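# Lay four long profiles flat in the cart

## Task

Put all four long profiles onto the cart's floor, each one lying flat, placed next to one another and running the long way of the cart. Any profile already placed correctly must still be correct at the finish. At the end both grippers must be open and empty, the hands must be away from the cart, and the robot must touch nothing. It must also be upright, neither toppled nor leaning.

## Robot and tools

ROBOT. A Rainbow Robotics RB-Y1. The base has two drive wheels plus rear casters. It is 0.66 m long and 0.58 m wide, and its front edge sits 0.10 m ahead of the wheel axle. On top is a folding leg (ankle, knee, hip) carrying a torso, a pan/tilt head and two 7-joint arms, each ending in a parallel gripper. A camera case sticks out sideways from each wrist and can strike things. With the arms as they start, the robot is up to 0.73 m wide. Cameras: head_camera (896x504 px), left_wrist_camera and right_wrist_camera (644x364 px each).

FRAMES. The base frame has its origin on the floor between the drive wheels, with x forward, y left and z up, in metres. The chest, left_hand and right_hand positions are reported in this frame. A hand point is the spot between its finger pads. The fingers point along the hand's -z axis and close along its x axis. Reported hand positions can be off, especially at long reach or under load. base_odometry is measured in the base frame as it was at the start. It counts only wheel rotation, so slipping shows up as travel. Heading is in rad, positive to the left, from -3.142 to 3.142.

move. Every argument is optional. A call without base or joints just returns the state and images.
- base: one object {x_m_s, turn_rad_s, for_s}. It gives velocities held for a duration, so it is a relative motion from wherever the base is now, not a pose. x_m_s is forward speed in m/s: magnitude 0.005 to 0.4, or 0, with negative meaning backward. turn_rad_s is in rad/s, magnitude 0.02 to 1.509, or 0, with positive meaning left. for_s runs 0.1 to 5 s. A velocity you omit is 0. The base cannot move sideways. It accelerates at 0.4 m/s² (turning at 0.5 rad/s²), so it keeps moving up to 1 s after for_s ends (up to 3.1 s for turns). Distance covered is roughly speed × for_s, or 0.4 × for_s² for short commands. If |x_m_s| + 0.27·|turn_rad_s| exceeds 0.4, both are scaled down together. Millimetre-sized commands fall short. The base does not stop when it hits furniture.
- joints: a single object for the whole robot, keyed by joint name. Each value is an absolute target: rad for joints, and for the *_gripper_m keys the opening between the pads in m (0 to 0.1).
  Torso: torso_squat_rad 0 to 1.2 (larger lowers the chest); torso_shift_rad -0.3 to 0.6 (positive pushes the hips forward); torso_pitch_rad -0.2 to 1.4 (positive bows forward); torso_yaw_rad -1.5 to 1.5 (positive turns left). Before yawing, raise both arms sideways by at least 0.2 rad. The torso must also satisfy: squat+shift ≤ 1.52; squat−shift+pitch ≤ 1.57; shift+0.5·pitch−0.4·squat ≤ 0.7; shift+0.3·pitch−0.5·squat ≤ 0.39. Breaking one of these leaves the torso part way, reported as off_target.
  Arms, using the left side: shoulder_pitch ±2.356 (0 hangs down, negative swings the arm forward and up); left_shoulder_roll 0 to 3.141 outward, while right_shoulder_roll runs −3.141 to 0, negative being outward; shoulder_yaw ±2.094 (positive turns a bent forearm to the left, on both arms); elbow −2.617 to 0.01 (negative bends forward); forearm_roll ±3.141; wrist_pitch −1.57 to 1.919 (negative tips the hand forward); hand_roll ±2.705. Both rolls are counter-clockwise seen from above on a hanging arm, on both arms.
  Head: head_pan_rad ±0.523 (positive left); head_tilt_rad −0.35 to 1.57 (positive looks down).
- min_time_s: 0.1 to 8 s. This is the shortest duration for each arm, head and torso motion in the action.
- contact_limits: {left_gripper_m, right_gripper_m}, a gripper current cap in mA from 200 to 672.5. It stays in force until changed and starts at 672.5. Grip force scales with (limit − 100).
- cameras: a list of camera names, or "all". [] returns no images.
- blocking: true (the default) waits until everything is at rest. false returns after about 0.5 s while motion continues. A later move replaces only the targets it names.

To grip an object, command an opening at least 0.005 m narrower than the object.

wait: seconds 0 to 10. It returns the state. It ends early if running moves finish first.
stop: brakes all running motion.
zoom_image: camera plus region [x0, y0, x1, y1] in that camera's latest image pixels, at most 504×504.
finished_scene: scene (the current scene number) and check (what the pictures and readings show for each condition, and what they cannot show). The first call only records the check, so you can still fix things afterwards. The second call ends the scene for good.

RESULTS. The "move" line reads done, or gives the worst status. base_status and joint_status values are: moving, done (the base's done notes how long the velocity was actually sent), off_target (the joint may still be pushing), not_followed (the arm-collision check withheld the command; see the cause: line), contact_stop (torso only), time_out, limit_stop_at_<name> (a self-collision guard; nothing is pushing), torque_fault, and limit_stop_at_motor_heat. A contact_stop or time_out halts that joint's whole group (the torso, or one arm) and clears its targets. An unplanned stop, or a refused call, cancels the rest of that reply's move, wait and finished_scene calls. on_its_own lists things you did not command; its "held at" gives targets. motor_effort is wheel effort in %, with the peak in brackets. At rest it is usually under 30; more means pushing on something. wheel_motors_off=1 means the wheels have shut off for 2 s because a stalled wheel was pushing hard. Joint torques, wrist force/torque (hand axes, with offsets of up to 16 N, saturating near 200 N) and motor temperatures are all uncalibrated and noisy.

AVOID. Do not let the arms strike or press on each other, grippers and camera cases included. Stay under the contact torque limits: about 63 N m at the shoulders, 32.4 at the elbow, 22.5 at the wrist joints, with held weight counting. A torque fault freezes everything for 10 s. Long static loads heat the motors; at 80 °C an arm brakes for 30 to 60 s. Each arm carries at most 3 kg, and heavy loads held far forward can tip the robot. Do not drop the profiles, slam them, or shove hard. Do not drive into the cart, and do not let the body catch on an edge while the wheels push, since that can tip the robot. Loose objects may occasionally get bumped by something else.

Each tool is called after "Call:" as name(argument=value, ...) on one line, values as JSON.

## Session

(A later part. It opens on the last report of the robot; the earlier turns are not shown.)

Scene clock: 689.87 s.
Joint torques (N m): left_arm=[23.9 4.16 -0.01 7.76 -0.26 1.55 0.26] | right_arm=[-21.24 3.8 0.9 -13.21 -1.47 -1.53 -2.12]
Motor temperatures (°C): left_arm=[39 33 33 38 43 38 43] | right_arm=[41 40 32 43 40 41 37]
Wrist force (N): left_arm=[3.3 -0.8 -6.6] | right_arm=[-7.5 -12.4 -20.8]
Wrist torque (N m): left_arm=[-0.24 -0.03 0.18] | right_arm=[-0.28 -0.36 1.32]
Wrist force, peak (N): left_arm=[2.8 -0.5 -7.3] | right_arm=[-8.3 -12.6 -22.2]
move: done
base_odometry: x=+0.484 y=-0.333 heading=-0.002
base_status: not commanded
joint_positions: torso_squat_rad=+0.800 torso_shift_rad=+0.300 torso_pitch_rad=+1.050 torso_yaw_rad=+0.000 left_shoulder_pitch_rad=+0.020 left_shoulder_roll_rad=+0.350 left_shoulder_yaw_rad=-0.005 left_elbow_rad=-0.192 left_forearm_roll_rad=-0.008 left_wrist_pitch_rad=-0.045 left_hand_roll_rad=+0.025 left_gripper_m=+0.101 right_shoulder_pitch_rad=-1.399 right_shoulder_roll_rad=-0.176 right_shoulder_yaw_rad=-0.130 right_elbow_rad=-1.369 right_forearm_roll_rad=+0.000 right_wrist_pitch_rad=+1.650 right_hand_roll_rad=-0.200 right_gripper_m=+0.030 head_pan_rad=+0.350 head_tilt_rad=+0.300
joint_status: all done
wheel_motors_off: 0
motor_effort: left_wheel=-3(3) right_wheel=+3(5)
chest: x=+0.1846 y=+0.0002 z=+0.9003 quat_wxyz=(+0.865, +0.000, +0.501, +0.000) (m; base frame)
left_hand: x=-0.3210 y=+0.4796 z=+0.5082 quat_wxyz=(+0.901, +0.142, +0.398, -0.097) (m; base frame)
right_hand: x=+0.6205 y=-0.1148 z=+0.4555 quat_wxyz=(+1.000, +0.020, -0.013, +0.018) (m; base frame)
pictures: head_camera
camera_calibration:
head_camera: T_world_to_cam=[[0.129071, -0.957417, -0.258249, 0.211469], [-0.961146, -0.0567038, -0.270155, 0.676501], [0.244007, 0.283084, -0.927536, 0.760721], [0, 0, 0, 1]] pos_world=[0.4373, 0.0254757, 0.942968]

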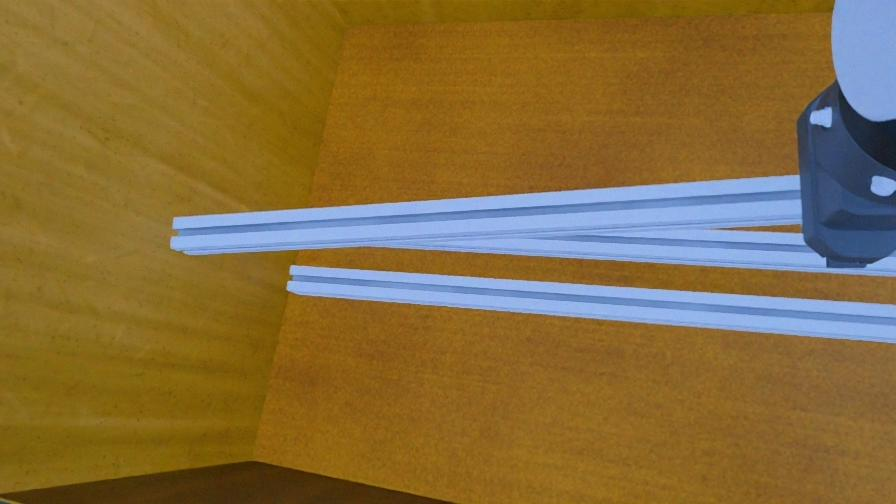

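Call:
move(joints={"right_shoulder_roll_rad":-0.23}, cameras=[])

Call:
move(base={"turn_rad_s":-0.1,"for_s":0.6}, cameras=["head_camera"])

Call:
move(joints={"head_pan_rad":-0.5}, cameras=["head_camera"])

Scene clock: 717.03 s.
Joint torques (N m): left_arm=[23.47 4.46 0.62 7.79 -0.16 1.51 0.42] | right_arm=[-18.93 -2.79 0.85 -12.7 0.55 -0.29 -0.35]
Motor temperatures (°C): left_arm=[39 33 33 38 43 38 43] | right_arm=[41 39 32 44 40 40 37]
Wrist force (N): left_arm=[3.1 -0.8 -6.6] | right_arm=[-5.4 -3.9 -21.2]
Wrist torque (N m): left_arm=[-0.27 -0.07 0.17] | right_arm=[0.15 -0.45 -0.32]
Wrist force, peak (N): left_arm=[3.2 -0.7 -7.3] | right_arm=[-8.4 -12.5 -22.3]
move: done
base_odometry: x=+0.484 y=-0.333 heading=-0.002
base_status: not commanded
joint_positions: torso_squat_rad=+0.800 torso_shift_rad=+0.300 torso_pitch_rad=+1.050 torso_yaw_rad=+0.000 left_shoulder_pitch_rad=+0.020 left_shoulder_roll_rad=+0.350 left_shoulder_yaw_rad=-0.005 left_elbow_rad=-0.193 left_forearm_roll_rad=-0.008 left_wrist_pitch_rad=-0.045 left_hand_roll_rad=+0.025 left_gripper_m=+0.101 right_shoulder_pitch_rad=-1.399 right_shoulder_roll_rad=-0.230 right_shoulder_yaw_rad=-0.130 right_elbow_rad=-1.369 right_forearm_roll_rad=+0.000 right_wrist_pitch_rad=+1.650 right_hand_roll_rad=-0.200 right_gripper_m=+0.030 head_pan_rad=+0.350 head_tilt_rad=+0.300
joint_status: all done
wheel_motors_off: 0
motor_effort: left_wheel=+0(3) right_wheel=-1(3)
chest: x=+0.1846 y=+0.0003 z=+0.9003 quat_wxyz=(+0.865, +0.000, +0.501, +0.000) (m; base frame)
left_hand: x=-0.3211 y=+0.4796 z=+0.5082 quat_wxyz=(+0.901, +0.142, +0.398, -0.097) (m; base frame)
right_hand: x=+0.6311 y=-0.1438 z=+0.4581 quat_wxyz=(+1.000, -0.004, -0.022, +0.010) (m; base frame)
pictures: none
No camera images: "cameras" was empty.

Scene clock: 718.20 s.
Joint torques (N m): left_arm=[23.62 3.77 0.28 7.72 -0.04 1.51 0.07] | right_arm=[-19 -2.93 1.38 -12.47 0.43 -0.4 -0.39]
Motor temperatures (°C): left_arm=[39 33 33 38 43 38 43] | right_arm=[40 39 32 44 40 40 37]
Wrist force (N): left_arm=[2.7 -0.6 -6.4] | right_arm=[-5.5 -4.2 -21.4]
Wrist torque (N m): left_arm=[-0.28 -0.07 0.17] | right_arm=[0.05 -0.45 -0.31]
Wrist force, peak (N): left_arm=[3.1 -0.9 -7.2] | right_arm=[-5.9 -4.2 -21.6]
move: done
base_odometry: x=+0.485 y=-0.333 heading=-0.061
base_status: done (sent for 0.6 of 0.6 s)
joint_positions: torso_squat_rad=+0.800 torso_shift_rad=+0.300 torso_pitch_rad=+1.050 torso_yaw_rad=+0.000 left_shoulder_pitch_rad=+0.020 left_shoulder_roll_rad=+0.350 left_shoulder_yaw_rad=-0.005 left_elbow_rad=-0.193 left_forearm_roll_rad=-0.008 left_wrist_pitch_rad=-0.045 left_hand_roll_rad=+0.025 left_gripper_m=+0.101 right_shoulder_pitch_rad=-1.399 right_shoulder_roll_rad=-0.230 right_shoulder_yaw_rad=-0.130 right_elbow_rad=-1.369 right_forearm_roll_rad=+0.000 right_wrist_pitch_rad=+1.650 right_hand_roll_rad=-0.200 right_gripper_m=+0.030 head_pan_rad=+0.350 head_tilt_rad=+0.300
joint_status: not commanded
wheel_motors_off: 0
motor_effort: left_wheel=+5(24) right_wheel=-14(27)
chest: x=+0.1846 y=+0.0003 z=+0.9003 quat_wxyz=(+0.865, +0.000, +0.501, +0.000) (m; base frame)
left_hand: x=-0.3211 y=+0.4796 z=+0.5082 quat_wxyz=(+0.901, +0.142, +0.398, -0.097) (m; base frame)
right_hand: x=+0.6311 y=-0.1438 z=+0.4581 quat_wxyz=(+1.000, -0.004, -0.022, +0.010) (m; base frame)
pictures: head_camera
camera_calibration:
head_camera: T_world_to_cam=[[0.129255, -0.95736, -0.258369, 0.21156], [-0.961148, -0.05687, -0.270111, 0.676482], [0.2439, 0.283244, -0.927516, 0.760694], [0, 0, 0, 1]] pos_world=[0.437321, 0.0255486, 0.942942]

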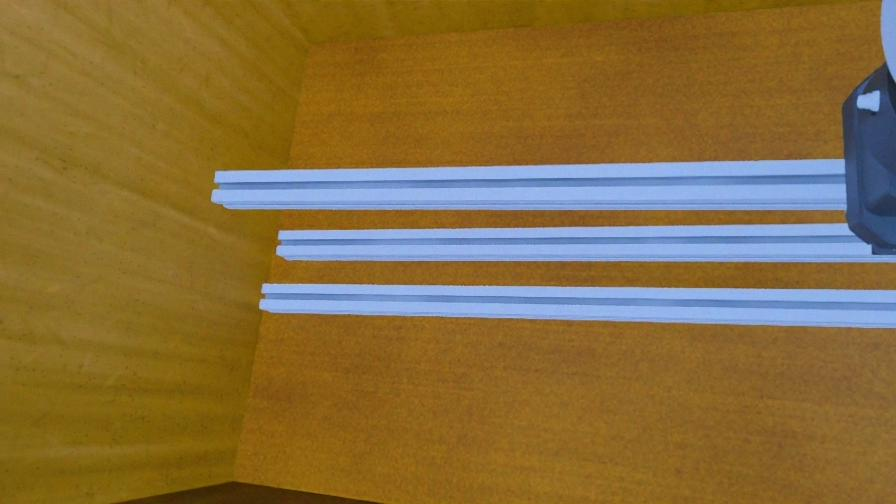

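Scene clock: 719.43 s.
Joint torques (N m): left_arm=[24.81 4.04 -0.55 8.08 0.01 1.64 0.42] | right_arm=[-19.21 -2.67 0.8 -12.5 0.18 -0.28 -0.19]
Motor temperatures (°C): left_arm=[39 33 33 38 43 38 43] | right_arm=[40 39 32 44 40 40 37]
Wrist force (N): left_arm=[3.0 -0.7 -6.7] | right_arm=[-5.4 -4.2 -21.3]
Wrist torque (N m): left_arm=[-0.27 -0.05 0.19] | right_arm=[-0.06 -0.44 -0.36]
Wrist force, peak (N): left_arm=[3.3 -0.7 -7.1] | right_arm=[-5.6 -4.1 -21.6]
move: done
base_odometry: x=+0.485 y=-0.333 heading=-0.061
base_status: not commanded
joint_positions: torso_squat_rad=+0.800 torso_shift_rad=+0.300 torso_pitch_rad=+1.050 torso_yaw_rad=+0.000 left_shoulder_pitch_rad=+0.020 left_shoulder_roll_rad=+0.350 left_shoulder_yaw_rad=-0.005 left_elbow_rad=-0.193 left_forearm_roll_rad=-0.008 left_wrist_pitch_rad=-0.045 left_hand_roll_rad=+0.025 left_gripper_m=+0.101 right_shoulder_pitch_rad=-1.399 right_shoulder_roll_rad=-0.230 right_shoulder_yaw_rad=-0.130 right_elbow_rad=-1.369 right_forearm_roll_rad=+0.000 right_wrist_pitch_rad=+1.650 right_hand_roll_rad=-0.200 right_gripper_m=+0.030 head_pan_rad=-0.500 head_tilt_rad=+0.300
joint_status: all done
wheel_motors_off: 0
motor_effort: left_wheel=+5(6) right_wheel=-15(15)
chest: x=+0.1846 y=+0.0003 z=+0.9003 quat_wxyz=(+0.865, +0.000, +0.501, +0.000) (m; base frame)
left_hand: x=-0.3211 y=+0.4796 z=+0.5082 quat_wxyz=(+0.901, +0.142, +0.398, -0.097) (m; base frame)
right_hand: x=+0.6311 y=-0.1438 z=+0.4581 quat_wxyz=(+1.000, -0.004, -0.022, +0.010) (m; base frame)
pictures: head_camera
camera_calibration:
head_camera: T_world_to_cam=[[-0.277243, -0.848621, 0.450531, -0.333668], [-0.941065, 0.145294, -0.305427, 0.703624], [0.193732, -0.508657, -0.83889, 0.692612], [0, 0, 0, 1]] pos_world=[0.435467, -0.0330884, 0.946259]

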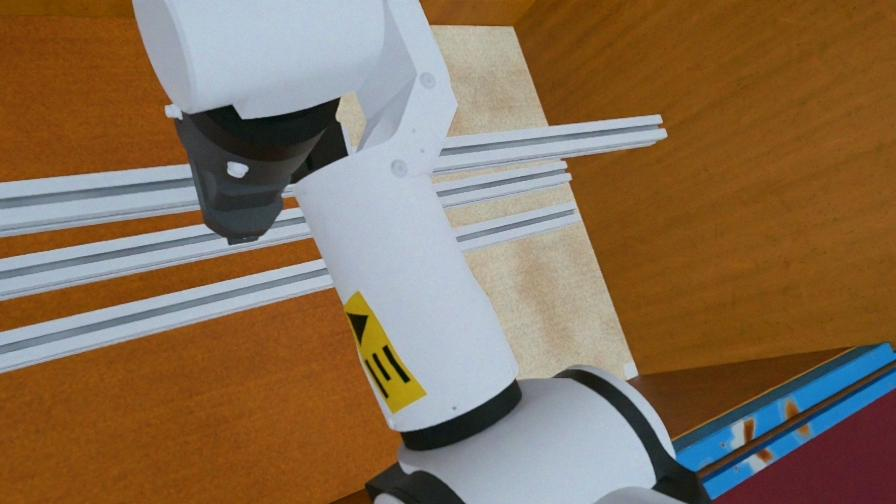

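Call:
move(base={"x_m_s":0.07,"for_s":1.5}, joints={"head_pan_rad":0.35,"head_tilt_rad":0.3}, cameras=["head_camera","right_wrist_camera"])

Scene clock: 746.10 s.
Joint torques (N m): left_arm=[23.64 3.62 0.57 8.24 -0.11 1.44 0.39] | right_arm=[-18.04 -2.32 0.78 -12.67 0.38 -0.49 -0.21]
Motor temperatures (°C): left_arm=[40 33 33 38 43 38 43] | right_arm=[40 39 32 44 40 40 37]
Wrist force (N): left_arm=[3.1 -0.8 -6.6] | right_arm=[-5.4 -4.3 -21.4]
Wrist torque (N m): left_arm=[-0.26 -0.04 0.17] | right_arm=[0.00 -0.43 -0.31]
Wrist force, peak (N): left_arm=[3.2 -0.7 -7.4] | right_arm=[-7.1 -4.3 -22.0]
move: done
base_odometry: x=+0.589 y=-0.339 heading=-0.062
base_status: done (sent for 1.5 of 1.5 s)
joint_positions: torso_squat_rad=+0.800 torso_shift_rad=+0.300 torso_pitch_rad=+1.051 torso_yaw_rad=+0.000 left_shoulder_pitch_rad=+0.020 left_shoulder_roll_rad=+0.350 left_shoulder_yaw_rad=-0.005 left_elbow_rad=-0.192 left_forearm_roll_rad=-0.008 left_wrist_pitch_rad=-0.045 left_hand_roll_rad=+0.025 left_gripper_m=+0.101 right_shoulder_pitch_rad=-1.399 right_shoulder_roll_rad=-0.230 right_shoulder_yaw_rad=-0.130 right_elbow_rad=-1.369 right_forearm_roll_rad=+0.000 right_wrist_pitch_rad=+1.650 right_hand_roll_rad=-0.200 right_gripper_m=+0.030 head_pan_rad=+0.350 head_tilt_rad=+0.300
joint_status: all done
wheel_motors_off: 0
motor_effort: left_wheel=+0(35) right_wheel=-2(22)
chest: x=+0.1848 y=+0.0003 z=+0.9002 quat_wxyz=(+0.865, +0.000, +0.501, +0.000) (m; base frame)
left_hand: x=-0.3211 y=+0.4796 z=+0.5083 quat_wxyz=(+0.901, +0.142, +0.398, -0.097) (m; base frame)
right_hand: x=+0.6312 y=-0.1437 z=+0.4579 quat_wxyz=(+1.000, -0.004, -0.022, +0.010) (m; base frame)
pictures: head_camera, right_wrist_camera
camera_calibration:
head_camera: T_world_to_cam=[[0.129176, -0.957361, -0.258408, 0.211569], [-0.961231, -0.0568695, -0.269817, 0.676349], [0.243617, 0.283243, -0.927591, 0.7607], [0, 0, 0, 1]] pos_world=[0.437478, 0.0255486, 0.942779]
right_wrist_camera: T_world_to_cam=[[-0.998687, -0.00320898, -0.0511285, 0.655015], [-0.0255284, 0.896465, 0.442378, -0.0274055], [0.0444153, 0.443103, -0.89537, 0.519765], [0, 0, 0, 1]] pos_world=[0.63037, -0.203639, 0.510996]

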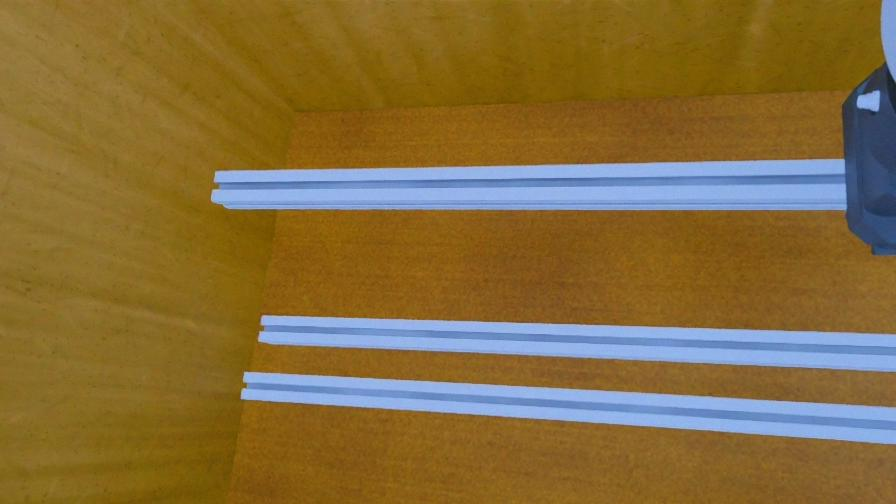

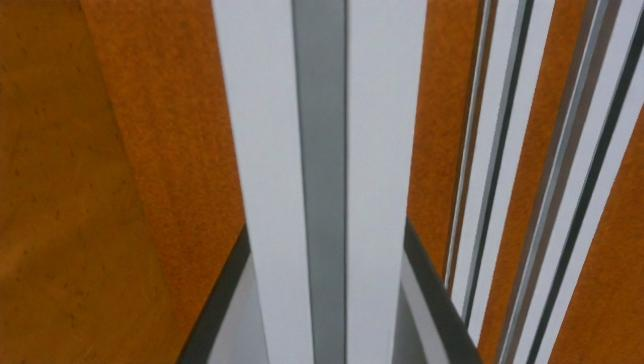

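Call:
move(joints={"right_shoulder_pitch_rad":-1.38,"right_elbow_rad":-1.12,"right_wrist_pitch_rad":1.41,"right_hand_roll_rad":-0.21,"right_shoulder_roll_rad":-0.22}, min_time_s=2.5, cameras=["head_camera"])

Call:
move(joints={"head_pan_rad":-0.5}, cameras=["head_camera"])

Scene clock: 759.10 s.
Joint torques (N m): left_arm=[24.08 3.65 0.46 8.06 -0.2 1.62 0.22] | right_arm=[-16.89 -1.29 0.43 -11.6 0.38 -0.57 -0.6]
Motor temperatures (°C): left_arm=[40 33 33 39 43 38 43] | right_arm=[39 39 32 44 40 40 37]
Wrist force (N): left_arm=[2.8 -0.6 -6.9] | right_arm=[-5.1 -4.4 -21.5]
Wrist torque (N m): left_arm=[-0.28 -0.09 0.16] | right_arm=[-0.02 -0.46 -0.30]
Wrist force, peak (N): left_arm=[3.7 -0.7 -6.9] | right_arm=[-4.8 -4.5 -21.9]
move: done
base_odometry: x=+0.589 y=-0.339 heading=-0.062
base_status: not commanded
joint_positions: torso_squat_rad=+0.800 torso_shift_rad=+0.300 torso_pitch_rad=+1.051 torso_yaw_rad=+0.000 left_shoulder_pitch_rad=+0.020 left_shoulder_roll_rad=+0.350 left_shoulder_yaw_rad=-0.005 left_elbow_rad=-0.192 left_forearm_roll_rad=-0.008 left_wrist_pitch_rad=-0.045 left_hand_roll_rad=+0.025 left_gripper_m=+0.101 right_shoulder_pitch_rad=-1.379 right_shoulder_roll_rad=-0.220 right_shoulder_yaw_rad=-0.130 right_elbow_rad=-1.119 right_forearm_roll_rad=+0.000 right_wrist_pitch_rad=+1.410 right_hand_roll_rad=-0.210 right_gripper_m=+0.030 head_pan_rad=+0.350 head_tilt_rad=+0.300
joint_status: all done
wheel_motors_off: 0
motor_effort: left_wheel=+0(2) right_wheel=-2(4)
chest: x=+0.1848 y=+0.0003 z=+0.9002 quat_wxyz=(+0.865, +0.000, +0.501, +0.000) (m; base frame)
left_hand: x=-0.3211 y=+0.4796 z=+0.5083 quat_wxyz=(+0.901, +0.142, +0.398, -0.097) (m; base frame)
right_hand: x=+0.6095 y=-0.1457 z=+0.3864 quat_wxyz=(+1.000, -0.004, -0.006, +0.005) (m; base frame)
pictures: head_camera
camera_calibration:
head_camera: T_world_to_cam=[[0.129175, -0.957361, -0.258408, 0.211569], [-0.961231, -0.0568695, -0.269817, 0.676349], [0.243617, 0.283243, -0.927591, 0.7607], [0, 0, 0, 1]] pos_world=[0.437478, 0.0255486, 0.942779]

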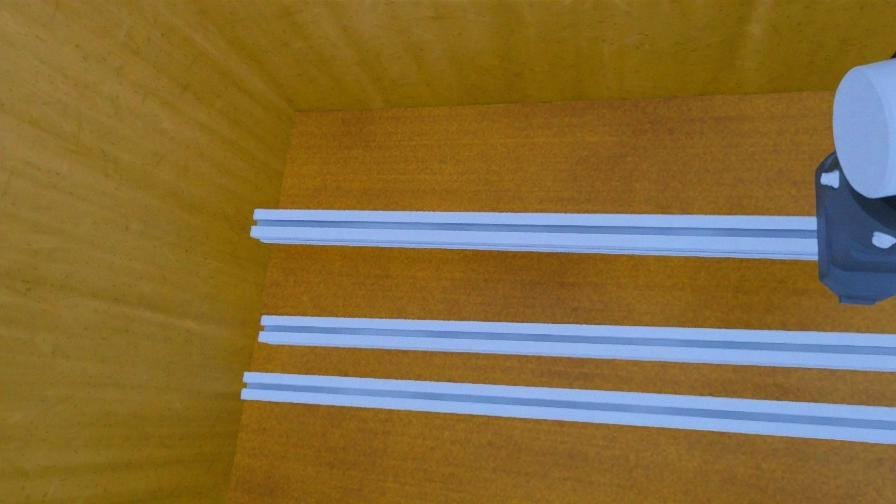

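Scene clock: 760.33 s.
Joint torques (N m): left_arm=[23.38 4.2 0.32 7.92 0.08 1.67 0.07] | right_arm=[-16.87 -0.79 0.66 -11.63 0.51 -0.21 -0.65]
Motor temperatures (°C): left_arm=[40 33 33 39 43 38 43] | right_arm=[39 39 32 44 40 40 37]
Wrist force (N): left_arm=[3.0 -0.7 -6.6] | right_arm=[-5.1 -4.3 -21.5]
Wrist torque (N m): left_arm=[-0.27 -0.07 0.18] | right_arm=[-0.03 -0.46 -0.34]
Wrist force, peak (N): left_arm=[3.1 -0.4 -7.2] | right_arm=[-5.4 -4.5 -21.7]
move: done
base_odometry: x=+0.589 y=-0.339 heading=-0.062
base_status: not commanded
joint_positions: torso_squat_rad=+0.800 torso_shift_rad=+0.300 torso_pitch_rad=+1.051 torso_yaw_rad=+0.000 left_shoulder_pitch_rad=+0.020 left_shoulder_roll_rad=+0.350 left_shoulder_yaw_rad=-0.005 left_elbow_rad=-0.192 left_forearm_roll_rad=-0.008 left_wrist_pitch_rad=-0.045 left_hand_roll_rad=+0.025 left_gripper_m=+0.101 right_shoulder_pitch_rad=-1.379 right_shoulder_roll_rad=-0.220 right_shoulder_yaw_rad=-0.130 right_elbow_rad=-1.119 right_forearm_roll_rad=+0.000 right_wrist_pitch_rad=+1.410 right_hand_roll_rad=-0.210 right_gripper_m=+0.030 head_pan_rad=-0.500 head_tilt_rad=+0.300
joint_status: all done
wheel_motors_off: 0
motor_effort: left_wheel=+0(1) right_wheel=-2(3)
chest: x=+0.1848 y=+0.0003 z=+0.9002 quat_wxyz=(+0.865, +0.000, +0.501, +0.000) (m; base frame)
left_hand: x=-0.3211 y=+0.4796 z=+0.5083 quat_wxyz=(+0.901, +0.142, +0.398, -0.097) (m; base frame)
right_hand: x=+0.6095 y=-0.1457 z=+0.3864 quat_wxyz=(+1.000, -0.004, -0.006, +0.005) (m; base frame)
pictures: head_camera
camera_calibration:
head_camera: T_world_to_cam=[[-0.277105, -0.848621, 0.450616, -0.333692], [-0.941159, 0.145293, -0.30514, 0.703492], [0.193477, -0.508657, -0.838948, 0.692613], [0, 0, 0, 1]] pos_world=[0.435625, -0.0330883, 0.946097]

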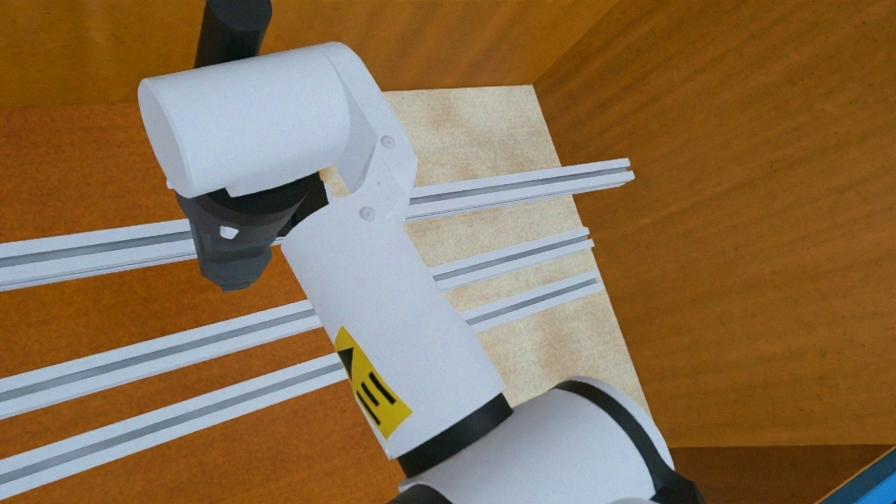

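Call:
move(joints={"right_shoulder_pitch_rad":-1.355,"right_elbow_rad":-0.88,"right_wrist_pitch_rad":1.185,"right_hand_roll_rad":-0.215,"right_shoulder_roll_rad":-0.215}, min_time_s=2.5, cameras=["head_camera","right_wrist_camera"])

Call:
move(joints={"head_pan_rad":0.35}, cameras=["head_camera"])

Scene clock: 769.13 s.
Joint torques (N m): left_arm=[23.98 4.22 -0.2 7.78 -0.12 1.78 0.39] | right_arm=[-8.52 -7.27 -1.93 -5.68 1.76 0.85 -1.9]
Motor temperatures (°C): left_arm=[40 33 33 39 43 38 43] | right_arm=[39 39 32 43 40 40 37]
Wrist force (N): left_arm=[2.9 -0.6 -6.5] | right_arm=[-1.6 6.2 -9.1]
Wrist torque (N m): left_arm=[-0.29 -0.07 0.18] | right_arm=[-0.30 -0.47 0.91]
Wrist force, peak (N): left_arm=[3.2 -0.7 -7.3] | right_arm=[-5.0 -4.4 -21.7]
move: done
base_odometry: x=+0.589 y=-0.339 heading=-0.062
base_status: not commanded
joint_positions: torso_squat_rad=+0.800 torso_shift_rad=+0.300 torso_pitch_rad=+1.050 torso_yaw_rad=+0.000 left_shoulder_pitch_rad=+0.020 left_shoulder_roll_rad=+0.350 left_shoulder_yaw_rad=-0.005 left_elbow_rad=-0.192 left_forearm_roll_rad=-0.008 left_wrist_pitch_rad=-0.045 left_hand_roll_rad=+0.025 left_gripper_m=+0.101 right_shoulder_pitch_rad=-1.356 right_shoulder_roll_rad=-0.214 right_shoulder_yaw_rad=-0.130 right_elbow_rad=-0.881 right_forearm_roll_rad=+0.000 right_wrist_pitch_rad=+1.185 right_hand_roll_rad=-0.215 right_gripper_m=+0.030 head_pan_rad=-0.500 head_tilt_rad=+0.300
joint_status: all done
wheel_motors_off: 0
motor_effort: left_wheel=+2(3) right_wheel=-5(5)
chest: x=+0.1846 y=+0.0003 z=+0.9003 quat_wxyz=(+0.865, +0.000, +0.501, +0.000) (m; base frame)
left_hand: x=-0.3212 y=+0.4796 z=+0.5083 quat_wxyz=(+0.901, +0.142, +0.398, -0.097) (m; base frame)
right_hand: x=+0.5692 y=-0.1530 z=+0.3219 quat_wxyz=(+1.000, -0.005, +0.012, +0.002) (m; base frame)
pictures: head_camera, right_wrist_camera
camera_calibration:
head_camera: T_world_to_cam=[[-0.277047, -0.848727, 0.450453, -0.333591], [-0.941111, 0.145137, -0.305359, 0.703597], [0.193789, -0.508525, -0.838956, 0.69267], [0, 0, 0, 1]] pos_world=[0.435511, -0.0330058, 0.946237]
right_wrist_camera: T_world_to_cam=[[-0.99976, 0.0136, 0.0171894, 0.567286], [0.0197779, 0.89778, 0.439999, 0.0146249], [-0.00944831, 0.440234, -0.897834, 0.435841], [0, 0, 0, 1]] pos_world=[0.570979, -0.212717, 0.375127]

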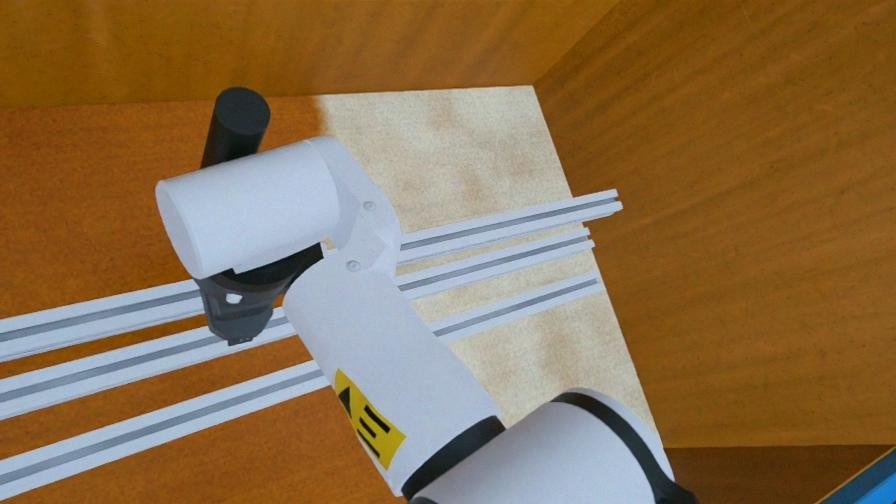

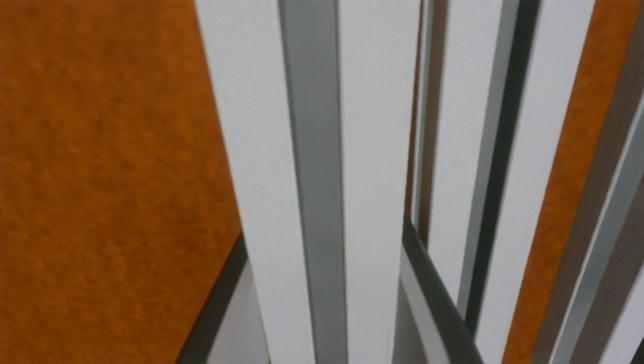

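Scene clock: 770.37 s.
Joint torques (N m): left_arm=[23.98 3.66 -0.27 7.99 -0.26 1.6 0.49] | right_arm=[-8.17 -7.56 -1.13 -5.64 1.69 0.95 -1.98]
Motor temperatures (°C): left_arm=[40 33 33 39 43 38 43] | right_arm=[39 39 32 43 40 40 37]
Wrist force (N): left_arm=[3.3 -0.6 -6.8] | right_arm=[-2.0 6.3 -10.1]
Wrist torque (N m): left_arm=[-0.27 -0.03 0.16] | right_arm=[-0.30 -0.48 0.92]
Wrist force, peak (N): left_arm=[3.3 -0.9 -7.1] | right_arm=[-2.3 6.2 -10.7]
move: done
base_odometry: x=+0.589 y=-0.339 heading=-0.062
base_status: not commanded
joint_positions: torso_squat_rad=+0.800 torso_shift_rad=+0.300 torso_pitch_rad=+1.050 torso_yaw_rad=+0.000 left_shoulder_pitch_rad=+0.020 left_shoulder_roll_rad=+0.350 left_shoulder_yaw_rad=-0.005 left_elbow_rad=-0.192 left_forearm_roll_rad=-0.008 left_wrist_pitch_rad=-0.045 left_hand_roll_rad=+0.025 left_gripper_m=+0.101 right_shoulder_pitch_rad=-1.356 right_shoulder_roll_rad=-0.214 right_shoulder_yaw_rad=-0.130 right_elbow_rad=-0.881 right_forearm_roll_rad=+0.000 right_wrist_pitch_rad=+1.185 right_hand_roll_rad=-0.215 right_gripper_m=+0.030 head_pan_rad=+0.350 head_tilt_rad=+0.300
joint_status: all done
wheel_motors_off: 0
motor_effort: left_wheel=+2(4) right_wheel=-5(6)
chest: x=+0.1846 y=+0.0003 z=+0.9003 quat_wxyz=(+0.865, +0.000, +0.501, +0.000) (m; base frame)
left_hand: x=-0.3212 y=+0.4796 z=+0.5083 quat_wxyz=(+0.901, +0.142, +0.398, -0.097) (m; base frame)
right_hand: x=+0.5692 y=-0.1530 z=+0.3219 quat_wxyz=(+1.000, -0.005, +0.012, +0.002) (m; base frame)
pictures: head_camera
camera_calibration:
head_camera: T_world_to_cam=[[0.129435, -0.957306, -0.25848, 0.211658], [-0.961151, -0.0570357, -0.270065, 0.676476], [0.243792, 0.283394, -0.927498, 0.760675], [0, 0, 0, 1]] pos_world=[0.437353, 0.0256333, 0.942927]

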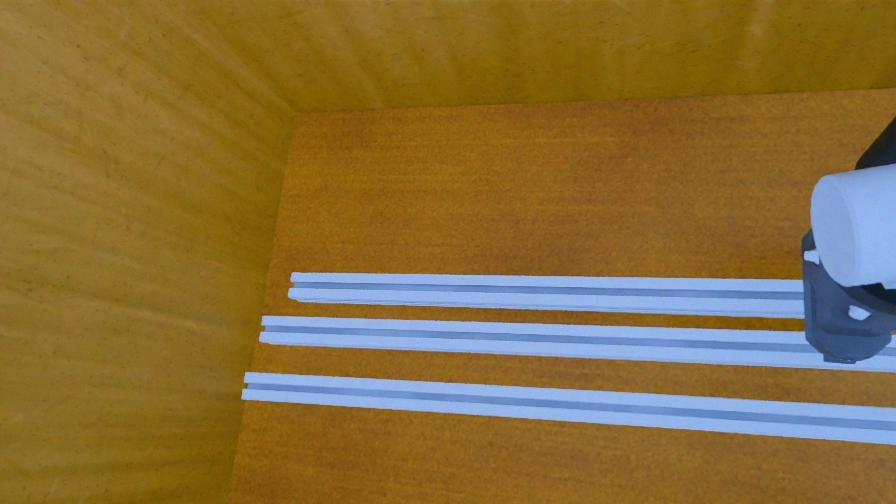

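Call:
move(joints={"right_shoulder_pitch_rad":-1.367,"right_elbow_rad":-1.0,"right_wrist_pitch_rad":1.293}, min_time_s=1.5, cameras=[])

Call:
move(base={"x_m_s":0.05,"for_s":0.7}, cameras=["head_camera","right_wrist_camera"])

Scene clock: 779.63 s.
Joint torques (N m): left_arm=[23.87 4.28 0.22 8.06 -0.12 1.71 0.06] | right_arm=[-17.68 -4.45 -0.54 -11.76 0.45 0 -0.31]
Motor temperatures (°C): left_arm=[40 33 33 39 43 38 43] | right_arm=[39 39 32 43 40 40 37]
Wrist force (N): left_arm=[2.8 -0.8 -6.7] | right_arm=[-4.6 -4.7 -21.5]
Wrist torque (N m): left_arm=[-0.27 -0.08 0.18] | right_arm=[-0.06 -0.44 -0.30]
Wrist force, peak (N): left_arm=[3.4 -0.5 -7.1] | right_arm=[-4.9 -4.3 -21.8]
move: done
base_odometry: x=+0.589 y=-0.339 heading=-0.062
base_status: not commanded
joint_positions: torso_squat_rad=+0.800 torso_shift_rad=+0.300 torso_pitch_rad=+1.050 torso_yaw_rad=+0.000 left_shoulder_pitch_rad=+0.020 left_shoulder_roll_rad=+0.350 left_shoulder_yaw_rad=-0.005 left_elbow_rad=-0.192 left_forearm_roll_rad=-0.008 left_wrist_pitch_rad=-0.045 left_hand_roll_rad=+0.025 left_gripper_m=+0.101 right_shoulder_pitch_rad=-1.366 right_shoulder_roll_rad=-0.214 right_shoulder_yaw_rad=-0.130 right_elbow_rad=-0.999 right_forearm_roll_rad=+0.000 right_wrist_pitch_rad=+1.293 right_hand_roll_rad=-0.215 right_gripper_m=+0.030 head_pan_rad=+0.350 head_tilt_rad=+0.300
joint_status: all done
wheel_motors_off: 0
motor_effort: left_wheel=+3(4) right_wheel=-3(6)
chest: x=+0.1846 y=+0.0003 z=+0.9003 quat_wxyz=(+0.865, +0.000, +0.501, +0.000) (m; base frame)
left_hand: x=-0.3211 y=+0.4796 z=+0.5083 quat_wxyz=(+0.901, +0.142, +0.398, -0.097) (m; base frame)
right_hand: x=+0.5906 y=-0.1476 z=+0.3524 quat_wxyz=(+1.000, -0.003, +0.002, +0.003) (m; base frame)
pictures: none
No camera images: "cameras" was empty.

Scene clock: 781.10 s.
Joint torques (N m): left_arm=[23.7 4.61 -0.24 7.75 0.1 1.5 0.21] | right_arm=[-16.97 -4 -0.51 -11.35 0.5 -0.02 -0.31]
Motor temperatures (°C): left_arm=[40 33 33 39 43 38 43] | right_arm=[39 39 32 43 40 40 37]
Wrist force (N): left_arm=[3.1 -0.8 -6.3] | right_arm=[-4.7 -4.5 -21.9]
Wrist torque (N m): left_arm=[-0.27 -0.05 0.17] | right_arm=[0.02 -0.43 -0.35]
Wrist force, peak (N): left_arm=[3.1 -1.3 -7.2] | right_arm=[-5.0 -4.8 -22.4]
move: done
base_odometry: x=+0.624 y=-0.341 heading=-0.062
base_status: done (sent for 0.7 of 0.7 s)
joint_positions: torso_squat_rad=+0.800 torso_shift_rad=+0.300 torso_pitch_rad=+1.050 torso_yaw_rad=+0.000 left_shoulder_pitch_rad=+0.020 left_shoulder_roll_rad=+0.350 left_shoulder_yaw_rad=-0.005 left_elbow_rad=-0.192 left_forearm_roll_rad=-0.008 left_wrist_pitch_rad=-0.045 left_hand_roll_rad=+0.025 left_gripper_m=+0.101 right_shoulder_pitch_rad=-1.366 right_shoulder_roll_rad=-0.215 right_shoulder_yaw_rad=-0.130 right_elbow_rad=-0.999 right_forearm_roll_rad=+0.000 right_wrist_pitch_rad=+1.293 right_hand_roll_rad=-0.215 right_gripper_m=+0.030 head_pan_rad=+0.350 head_tilt_rad=+0.300
joint_status: not commanded
wheel_motors_off: 0
motor_effort: left_wheel=+0(31) right_wheel=-3(25)
chest: x=+0.1847 y=+0.0003 z=+0.9002 quat_wxyz=(+0.865, +0.000, +0.501, +0.000) (m; base frame)
left_hand: x=-0.3211 y=+0.4796 z=+0.5083 quat_wxyz=(+0.901, +0.142, +0.398, -0.097) (m; base frame)
right_hand: x=+0.5908 y=-0.1476 z=+0.3524 quat_wxyz=(+1.000, -0.003, +0.002, +0.003) (m; base frame)
pictures: head_camera, right_wrist_camera
camera_calibration:
head_camera: T_world_to_cam=[[0.129288, -0.957323, -0.258491, 0.211647], [-0.961208, -0.0569406, -0.269883, 0.676368], [0.243646, 0.283356, -0.927548, 0.760684], [0, 0, 0, 1]] pos_world=[0.437429, 0.025583, 0.94282]
right_wrist_camera: T_world_to_cam=[[-0.999916, 0.0126509, -0.00264398, 0.595179], [0.0101604, 0.895896, 0.444147, -0.0000501534], [0.0079876, 0.444083, -0.89595, 0.450665], [0, 0, 0, 1]] pos_world=[0.59153, -0.207617, 0.405369]

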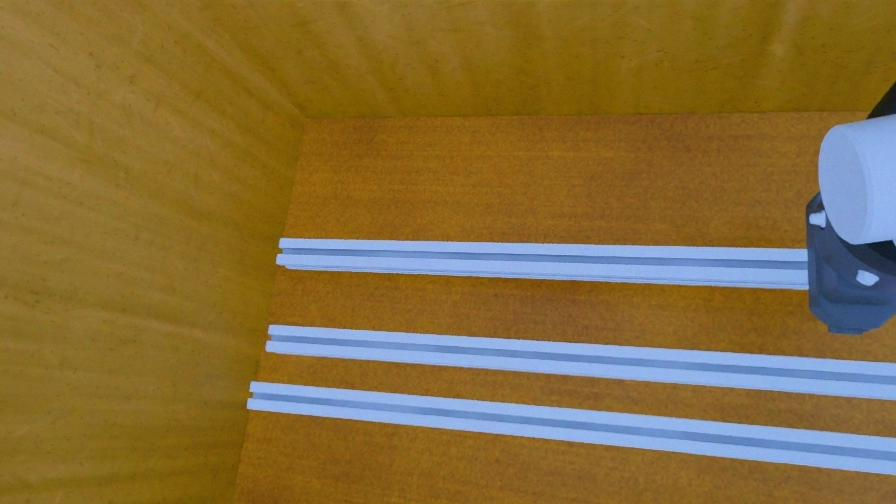

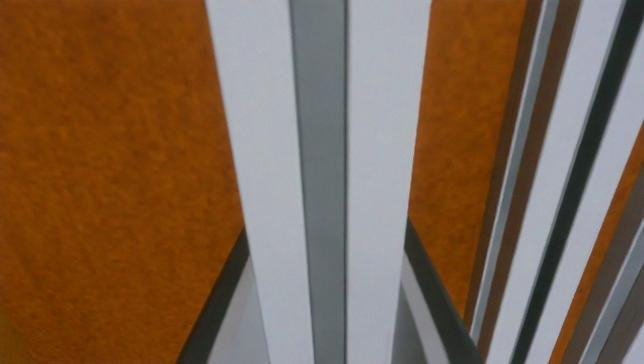

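Call:
move(joints={"right_shoulder_pitch_rad":-1.352,"right_elbow_rad":-0.86,"right_wrist_pitch_rad":1.16,"right_hand_roll_rad":-0.235,"right_shoulder_roll_rad":-0.22}, min_time_s=2.5, cameras=["head_camera","right_wrist_camera"])

Scene clock: 787.10 s.
Joint torques (N m): left_arm=[24.01 4.25 -0.08 7.69 -0.24 1.57 0.21] | right_arm=[-14.82 -5.58 -0.01 -9.59 0.86 -0.11 -0.8]
Motor temperatures (°C): left_arm=[40 33 33 39 43 38 43] | right_arm=[38 39 32 43 40 40 37]
Wrist force (N): left_arm=[3.0 -0.7 -6.6] | right_arm=[-4.6 -3.8 -19.8]
Wrist torque (N m): left_arm=[-0.27 -0.05 0.13] | right_arm=[0.58 -0.44 -0.17]
Wrist force, peak (N): left_arm=[3.2 -0.8 -7.1] | right_arm=[-4.9 -4.6 -22.0]
move: done
base_odometry: x=+0.624 y=-0.341 heading=-0.062
base_status: not commanded
joint_positions: torso_squat_rad=+0.800 torso_shift_rad=+0.300 torso_pitch_rad=+1.050 torso_yaw_rad=+0.000 left_shoulder_pitch_rad=+0.020 left_shoulder_roll_rad=+0.350 left_shoulder_yaw_rad=-0.005 left_elbow_rad=-0.192 left_forearm_roll_rad=-0.008 left_wrist_pitch_rad=-0.045 left_hand_roll_rad=+0.025 left_gripper_m=+0.101 right_shoulder_pitch_rad=-1.352 right_shoulder_roll_rad=-0.219 right_shoulder_yaw_rad=-0.130 right_elbow_rad=-0.860 right_forearm_roll_rad=+0.000 right_wrist_pitch_rad=+1.160 right_hand_roll_rad=-0.235 right_gripper_m=+0.030 head_pan_rad=+0.350 head_tilt_rad=+0.300
joint_status: all done
wheel_motors_off: 0
motor_effort: left_wheel=+0(1) right_wheel=-2(6)
chest: x=+0.1847 y=+0.0003 z=+0.9002 quat_wxyz=(+0.865, +0.000, +0.501, +0.000) (m; base frame)
left_hand: x=-0.3211 y=+0.4796 z=+0.5083 quat_wxyz=(+0.901, +0.142, +0.398, -0.097) (m; base frame)
right_hand: x=+0.5659 y=-0.1582 z=+0.3160 quat_wxyz=(+1.000, -0.008, +0.011, -0.009) (m; base frame)
pictures: head_camera, right_wrist_camera
camera_calibration:
head_camera: T_world_to_cam=[[0.129288, -0.957323, -0.258491, 0.211647], [-0.961208, -0.0569406, -0.269883, 0.676368], [0.243646, 0.283356, -0.927548, 0.760684], [0, 0, 0, 1]] pos_world=[0.437429, 0.025583, 0.94282]
right_wrist_camera: T_world_to_cam=[[-0.99921, 0.036483, 0.0157736, 0.567866], [0.0397121, 0.89975, 0.434595, 0.0127305], [0.00166306, 0.434878, -0.900488, 0.426447], [0, 0, 0, 1]] pos_world=[0.566203, -0.217624, 0.36952]

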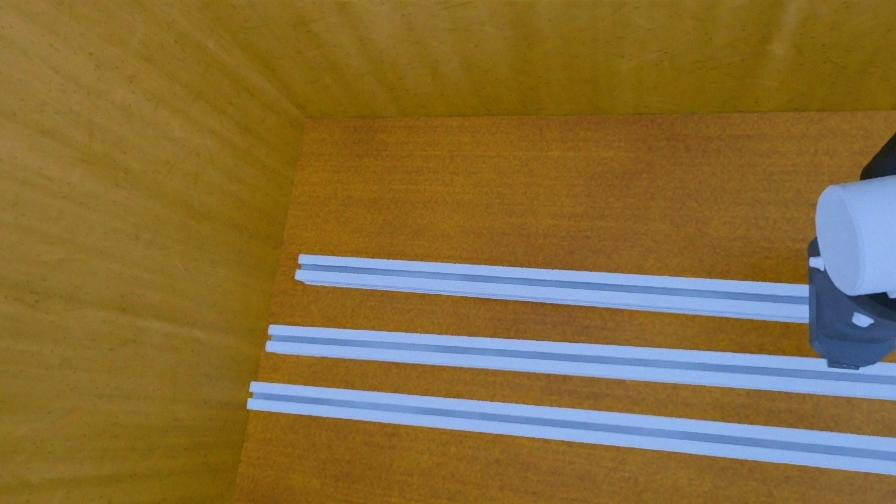

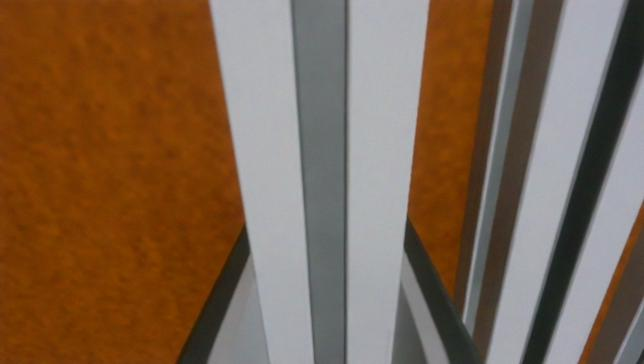

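Call:
move(joints={"right_shoulder_pitch_rad":-1.348,"right_elbow_rad":-0.835,"right_wrist_pitch_rad":1.138,"right_shoulder_roll_rad":-0.225}, min_time_s=1.5, cameras=["head_camera"])

Scene clock: 791.97 s.
Joint torques (N m): left_arm=[23.8 4.32 0.91 7.83 -0.06 1.43 0.24] | right_arm=[-12.14 -8.24 -0.56 -8.1 1.79 0.03 -0.26]
Motor temperatures (°C): left_arm=[40 33 33 39 43 38 43] | right_arm=[38 39 32 43 40 40 37]
Wrist force (N): left_arm=[2.6 -0.7 -7.0] | right_arm=[-5.6 -0.2 -14.9]
Wrist torque (N m): left_arm=[-0.28 -0.11 0.15] | right_arm=[0.65 -0.48 -0.39]
Wrist force, peak (N): left_arm=[3.1 -0.9 -7.3] | right_arm=[-5.2 -3.7 -21.2]
move: done
base_odometry: x=+0.624 y=-0.341 heading=-0.062
base_status: not commanded
joint_positions: torso_squat_rad=+0.800 torso_shift_rad=+0.300 torso_pitch_rad=+1.050 torso_yaw_rad=+0.000 left_shoulder_pitch_rad=+0.020 left_shoulder_roll_rad=+0.350 left_shoulder_yaw_rad=-0.005 left_elbow_rad=-0.192 left_forearm_roll_rad=-0.008 left_wrist_pitch_rad=-0.045 left_hand_roll_rad=+0.025 left_gripper_m=+0.101 right_shoulder_pitch_rad=-1.348 right_shoulder_roll_rad=-0.224 right_shoulder_yaw_rad=-0.130 right_elbow_rad=-0.835 right_forearm_roll_rad=+0.000 right_wrist_pitch_rad=+1.138 right_hand_roll_rad=-0.235 right_gripper_m=+0.030 head_pan_rad=+0.350 head_tilt_rad=+0.300
joint_status: all done
wheel_motors_off: 0
motor_effort: left_wheel=+0(1) right_wheel=-2(5)
chest: x=+0.1847 y=+0.0003 z=+0.9002 quat_wxyz=(+0.865, +0.000, +0.501, +0.000) (m; base frame)
left_hand: x=-0.3211 y=+0.4796 z=+0.5083 quat_wxyz=(+0.901, +0.142, +0.398, -0.097) (m; base frame)
right_hand: x=+0.5609 y=-0.1628 z=+0.3098 quat_wxyz=(+1.000, -0.011, +0.014, -0.010) (m; base frame)
pictures: head_camera
camera_calibration:
head_camera: T_world_to_cam=[[0.129288, -0.957323, -0.258491, 0.211647], [-0.961208, -0.0569405, -0.269883, 0.676368], [0.243646, 0.283356, -0.927548, 0.760684], [0, 0, 0, 1]] pos_world=[0.437429, 0.025583, 0.94282]

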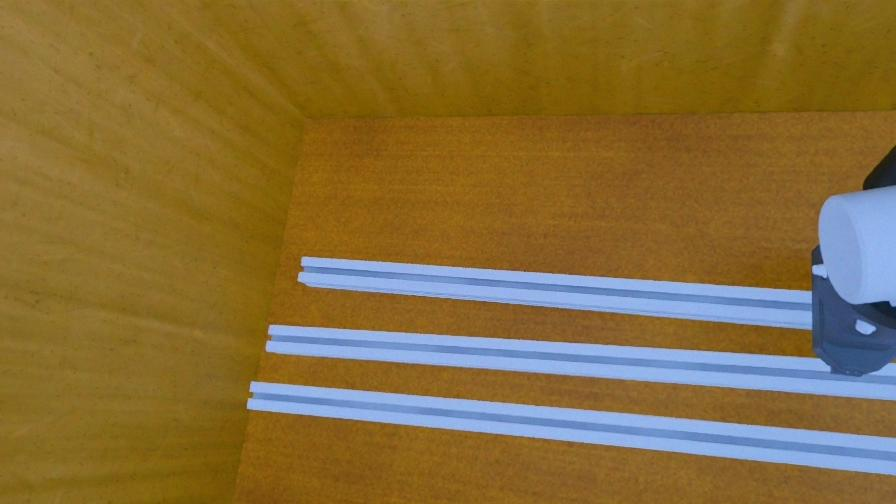

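Call:
move(joints={"right_shoulder_pitch_rad":-1.346,"right_elbow_rad":-0.82,"right_wrist_pitch_rad":1.125,"right_shoulder_roll_rad":-0.203}, min_time_s=1.5, cameras=["head_camera","right_wrist_camera"])

Scene clock: 797.57 s.
Joint torques (N m): left_arm=[23.94 4.2 0.93 8.03 -0.07 1.68 0.29] | right_arm=[-14.06 -0.23 -0.11 -9.09 0.52 0.07 -0.46]
Motor temperatures (°C): left_arm=[40 33 33 39 43 38 43] | right_arm=[38 39 32 42 40 40 37]
Wrist force (N): left_arm=[3.1 -0.5 -6.7] | right_arm=[-3.9 -4.0 -21.2]
Wrist torque (N m): left_arm=[-0.28 -0.04 0.19] | right_arm=[-0.12 -0.45 -0.15]
Wrist force, peak (N): left_arm=[3.3 -0.8 -7.0] | right_arm=[-4.3 -3.9 -22.2]
move: done
base_odometry: x=+0.624 y=-0.341 heading=-0.062
base_status: not commanded
joint_positions: torso_squat_rad=+0.800 torso_shift_rad=+0.300 torso_pitch_rad=+1.050 torso_yaw_rad=+0.000 left_shoulder_pitch_rad=+0.020 left_shoulder_roll_rad=+0.350 left_shoulder_yaw_rad=-0.005 left_elbow_rad=-0.192 left_forearm_roll_rad=-0.008 left_wrist_pitch_rad=-0.045 left_hand_roll_rad=+0.025 left_gripper_m=+0.101 right_shoulder_pitch_rad=-1.346 right_shoulder_roll_rad=-0.203 right_shoulder_yaw_rad=-0.130 right_elbow_rad=-0.820 right_forearm_roll_rad=+0.000 right_wrist_pitch_rad=+1.125 right_hand_roll_rad=-0.235 right_gripper_m=+0.030 head_pan_rad=+0.350 head_tilt_rad=+0.300
joint_status: all done
wheel_motors_off: 0
motor_effort: left_wheel=+0(1) right_wheel=-5(5)
chest: x=+0.1847 y=+0.0003 z=+0.9002 quat_wxyz=(+0.865, +0.000, +0.501, +0.000) (m; base frame)
left_hand: x=-0.3211 y=+0.4796 z=+0.5083 quat_wxyz=(+0.901, +0.142, +0.398, -0.097) (m; base frame)
right_hand: x=+0.5521 y=-0.1509 z=+0.3049 quat_wxyz=(+1.000, -0.003, +0.019, -0.008) (m; base frame)
pictures: head_camera, right_wrist_camera
camera_calibration:
head_camera: T_world_to_cam=[[0.12929, -0.957323, -0.25849, 0.211648], [-0.961206, -0.0569406, -0.26989, 0.676371], [0.243653, 0.283356, -0.927546, 0.760685], [0, 0, 0, 1]] pos_world=[0.437424, 0.025583, 0.942825]
right_wrist_camera: T_world_to_cam=[[-0.998939, 0.0331909, 0.0319139, 0.548509], [0.0439212, 0.894929, 0.444041, 0.00564385], [-0.0138226, 0.444972, -0.895438, 0.421866], [0, 0, 0, 1]] pos_world=[0.553511, -0.210975, 0.357744]

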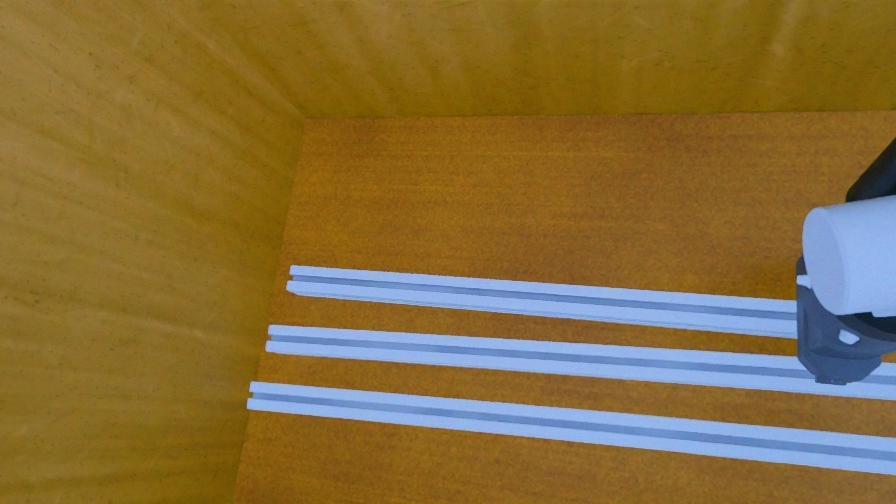

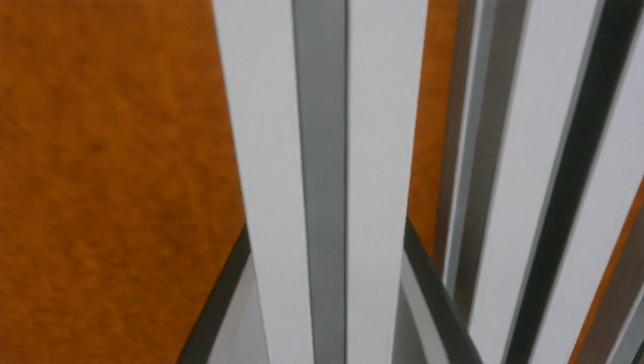

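Call:
move(base={"x_m_s":0.03,"for_s":0.5}, joints={"right_shoulder_pitch_rad":-1.344,"right_elbow_rad":-0.81,"right_wrist_pitch_rad":1.085,"right_shoulder_roll_rad":-0.205}, min_time_s=1.5, cameras=["right_wrist_camera"])

Scene clock: 805.47 s.
Joint torques (N m): left_arm=[24.22 4.5 0.56 8 -0.24 1.55 0.16] | right_arm=[-14.84 -4.12 0.05 -9.62 0.43 -0.19 -0.25]
Motor temperatures (°C): left_arm=[40 33 33 39 43 38 43] | right_arm=[38 39 32 42 40 40 37]
Wrist force (N): left_arm=[3.4 -0.8 -6.5] | right_arm=[-4.8 -4.1 -21.5]
Wrist torque (N m): left_arm=[-0.25 0.00 0.18] | right_arm=[-0.10 -0.47 -0.33]
Wrist force, peak (N): left_arm=[3.0 -0.8 -7.3] | right_arm=[-4.9 -3.9 -22.3]
move: done
base_odometry: x=+0.639 y=-0.342 heading=-0.062
base_status: done (sent for 0.5 of 0.5 s)
joint_positions: torso_squat_rad=+0.800 torso_shift_rad=+0.300 torso_pitch_rad=+1.050 torso_yaw_rad=+0.000 left_shoulder_pitch_rad=+0.020 left_shoulder_roll_rad=+0.350 left_shoulder_yaw_rad=-0.005 left_elbow_rad=-0.192 left_forearm_roll_rad=-0.008 left_wrist_pitch_rad=-0.045 left_hand_roll_rad=+0.025 left_gripper_m=+0.101 right_shoulder_pitch_rad=-1.344 right_shoulder_roll_rad=-0.204 right_shoulder_yaw_rad=-0.130 right_elbow_rad=-0.810 right_forearm_roll_rad=+0.000 right_wrist_pitch_rad=+1.085 right_hand_roll_rad=-0.235 right_gripper_m=+0.030 head_pan_rad=+0.350 head_tilt_rad=+0.300
joint_status: all done
wheel_motors_off: 0
motor_effort: left_wheel=+0(34) right_wheel=-3(29)
chest: x=+0.1847 y=+0.0003 z=+0.9002 quat_wxyz=(+0.865, +0.000, +0.501, +0.000) (m; base frame)
left_hand: x=-0.3211 y=+0.4796 z=+0.5084 quat_wxyz=(+0.901, +0.142, +0.398, -0.097) (m; base frame)
right_hand: x=+0.5564 y=-0.1509 z=+0.3020 quat_wxyz=(+1.000, +0.000, +0.006, -0.008) (m; base frame)
pictures: right_wrist_camera
camera_calibration:
right_wrist_camera: T_world_to_cam=[[-0.999418, 0.0338055, 0.00454016, 0.561491], [0.0322364, 0.892648, 0.4496, 0.0111711], [0.0111462, 0.449485, -0.893218, 0.405433], [0, 0, 0, 1]] pos_world=[0.556285, -0.211189, 0.354568]

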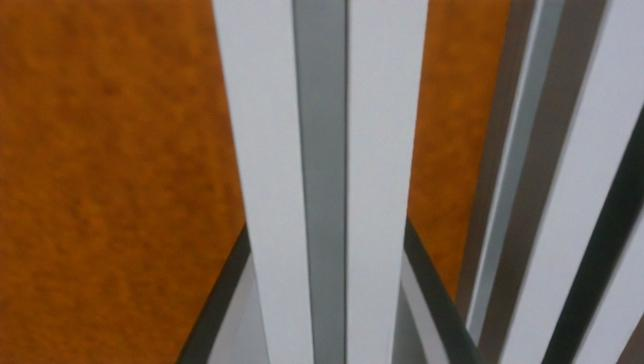

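Call:
move(joints={"right_shoulder_pitch_rad":-1.34,"right_elbow_rad":-0.78,"right_wrist_pitch_rad":1.055}, min_time_s=1.5, cameras=["head_camera"])

Scene clock: 809.97 s.
Joint torques (N m): left_arm=[23.62 4.53 0.15 7.77 -0.37 1.79 0.41] | right_arm=[2.64 -3.89 -0.37 3.34 1.56 -4.07 -0.38]
Motor temperatures (°C): left_arm=[40 33 33 39 43 38 43] | right_arm=[38 39 32 42 40 40 37]
Wrist force (N): left_arm=[3.1 -0.6 -6.2] | right_arm=[-13.5 -2.4 58.5]
Wrist torque (N m): left_arm=[-0.29 -0.06 0.16] | right_arm=[0.20 1.45 -0.39]
Wrist force, peak (N): left_arm=[3.5 -1.1 -7.0] | right_arm=[-13.1 -2.7 60.5]
move: done
base_odometry: x=+0.639 y=-0.342 heading=-0.062
base_status: not commanded
joint_positions: torso_squat_rad=+0.800 torso_shift_rad=+0.299 torso_pitch_rad=+1.048 torso_yaw_rad=+0.000 left_shoulder_pitch_rad=+0.020 left_shoulder_roll_rad=+0.350 left_shoulder_yaw_rad=-0.005 left_elbow_rad=-0.192 left_forearm_roll_rad=-0.008 left_wrist_pitch_rad=-0.045 left_hand_roll_rad=+0.025 left_gripper_m=+0.101 right_shoulder_pitch_rad=-1.344 right_shoulder_roll_rad=-0.204 right_shoulder_yaw_rad=-0.130 right_elbow_rad=-0.783 right_forearm_roll_rad=+0.000 right_wrist_pitch_rad=+1.056 right_hand_roll_rad=-0.235 right_gripper_m=+0.030 head_pan_rad=+0.350 head_tilt_rad=+0.300
joint_status: all done
wheel_motors_off: 0
motor_effort: left_wheel=+0(1) right_wheel=-1(5)
chest: x=+0.1837 y=+0.0003 z=+0.9010 quat_wxyz=(+0.866, +0.000, +0.500, +0.000) (m; base frame)
left_hand: x=-0.3210 y=+0.4796 z=+0.5076 quat_wxyz=(+0.902, +0.142, +0.397, -0.097) (m; base frame)
right_hand: x=+0.5538 y=-0.1518 z=+0.2984 quat_wxyz=(+1.000, +0.000, +0.003, -0.008) (m; base frame)
pictures: head_camera
camera_calibration:
head_camera: T_world_to_cam=[[0.129899, -0.957435, -0.257768, 0.211287], [-0.960461, -0.0569361, -0.272531, 0.677879], [0.246255, 0.282978, -0.926975, 0.760646], [0, 0, 0, 1]] pos_world=[0.436318, 0.0256434, 0.944306]

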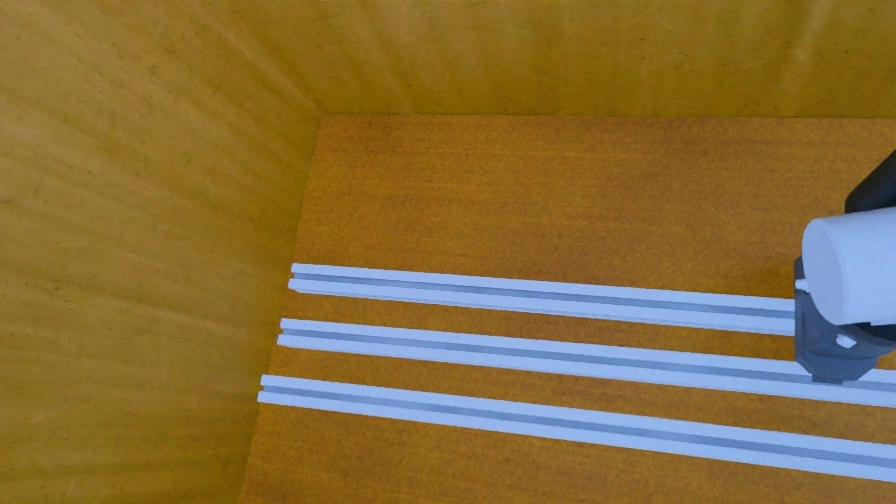

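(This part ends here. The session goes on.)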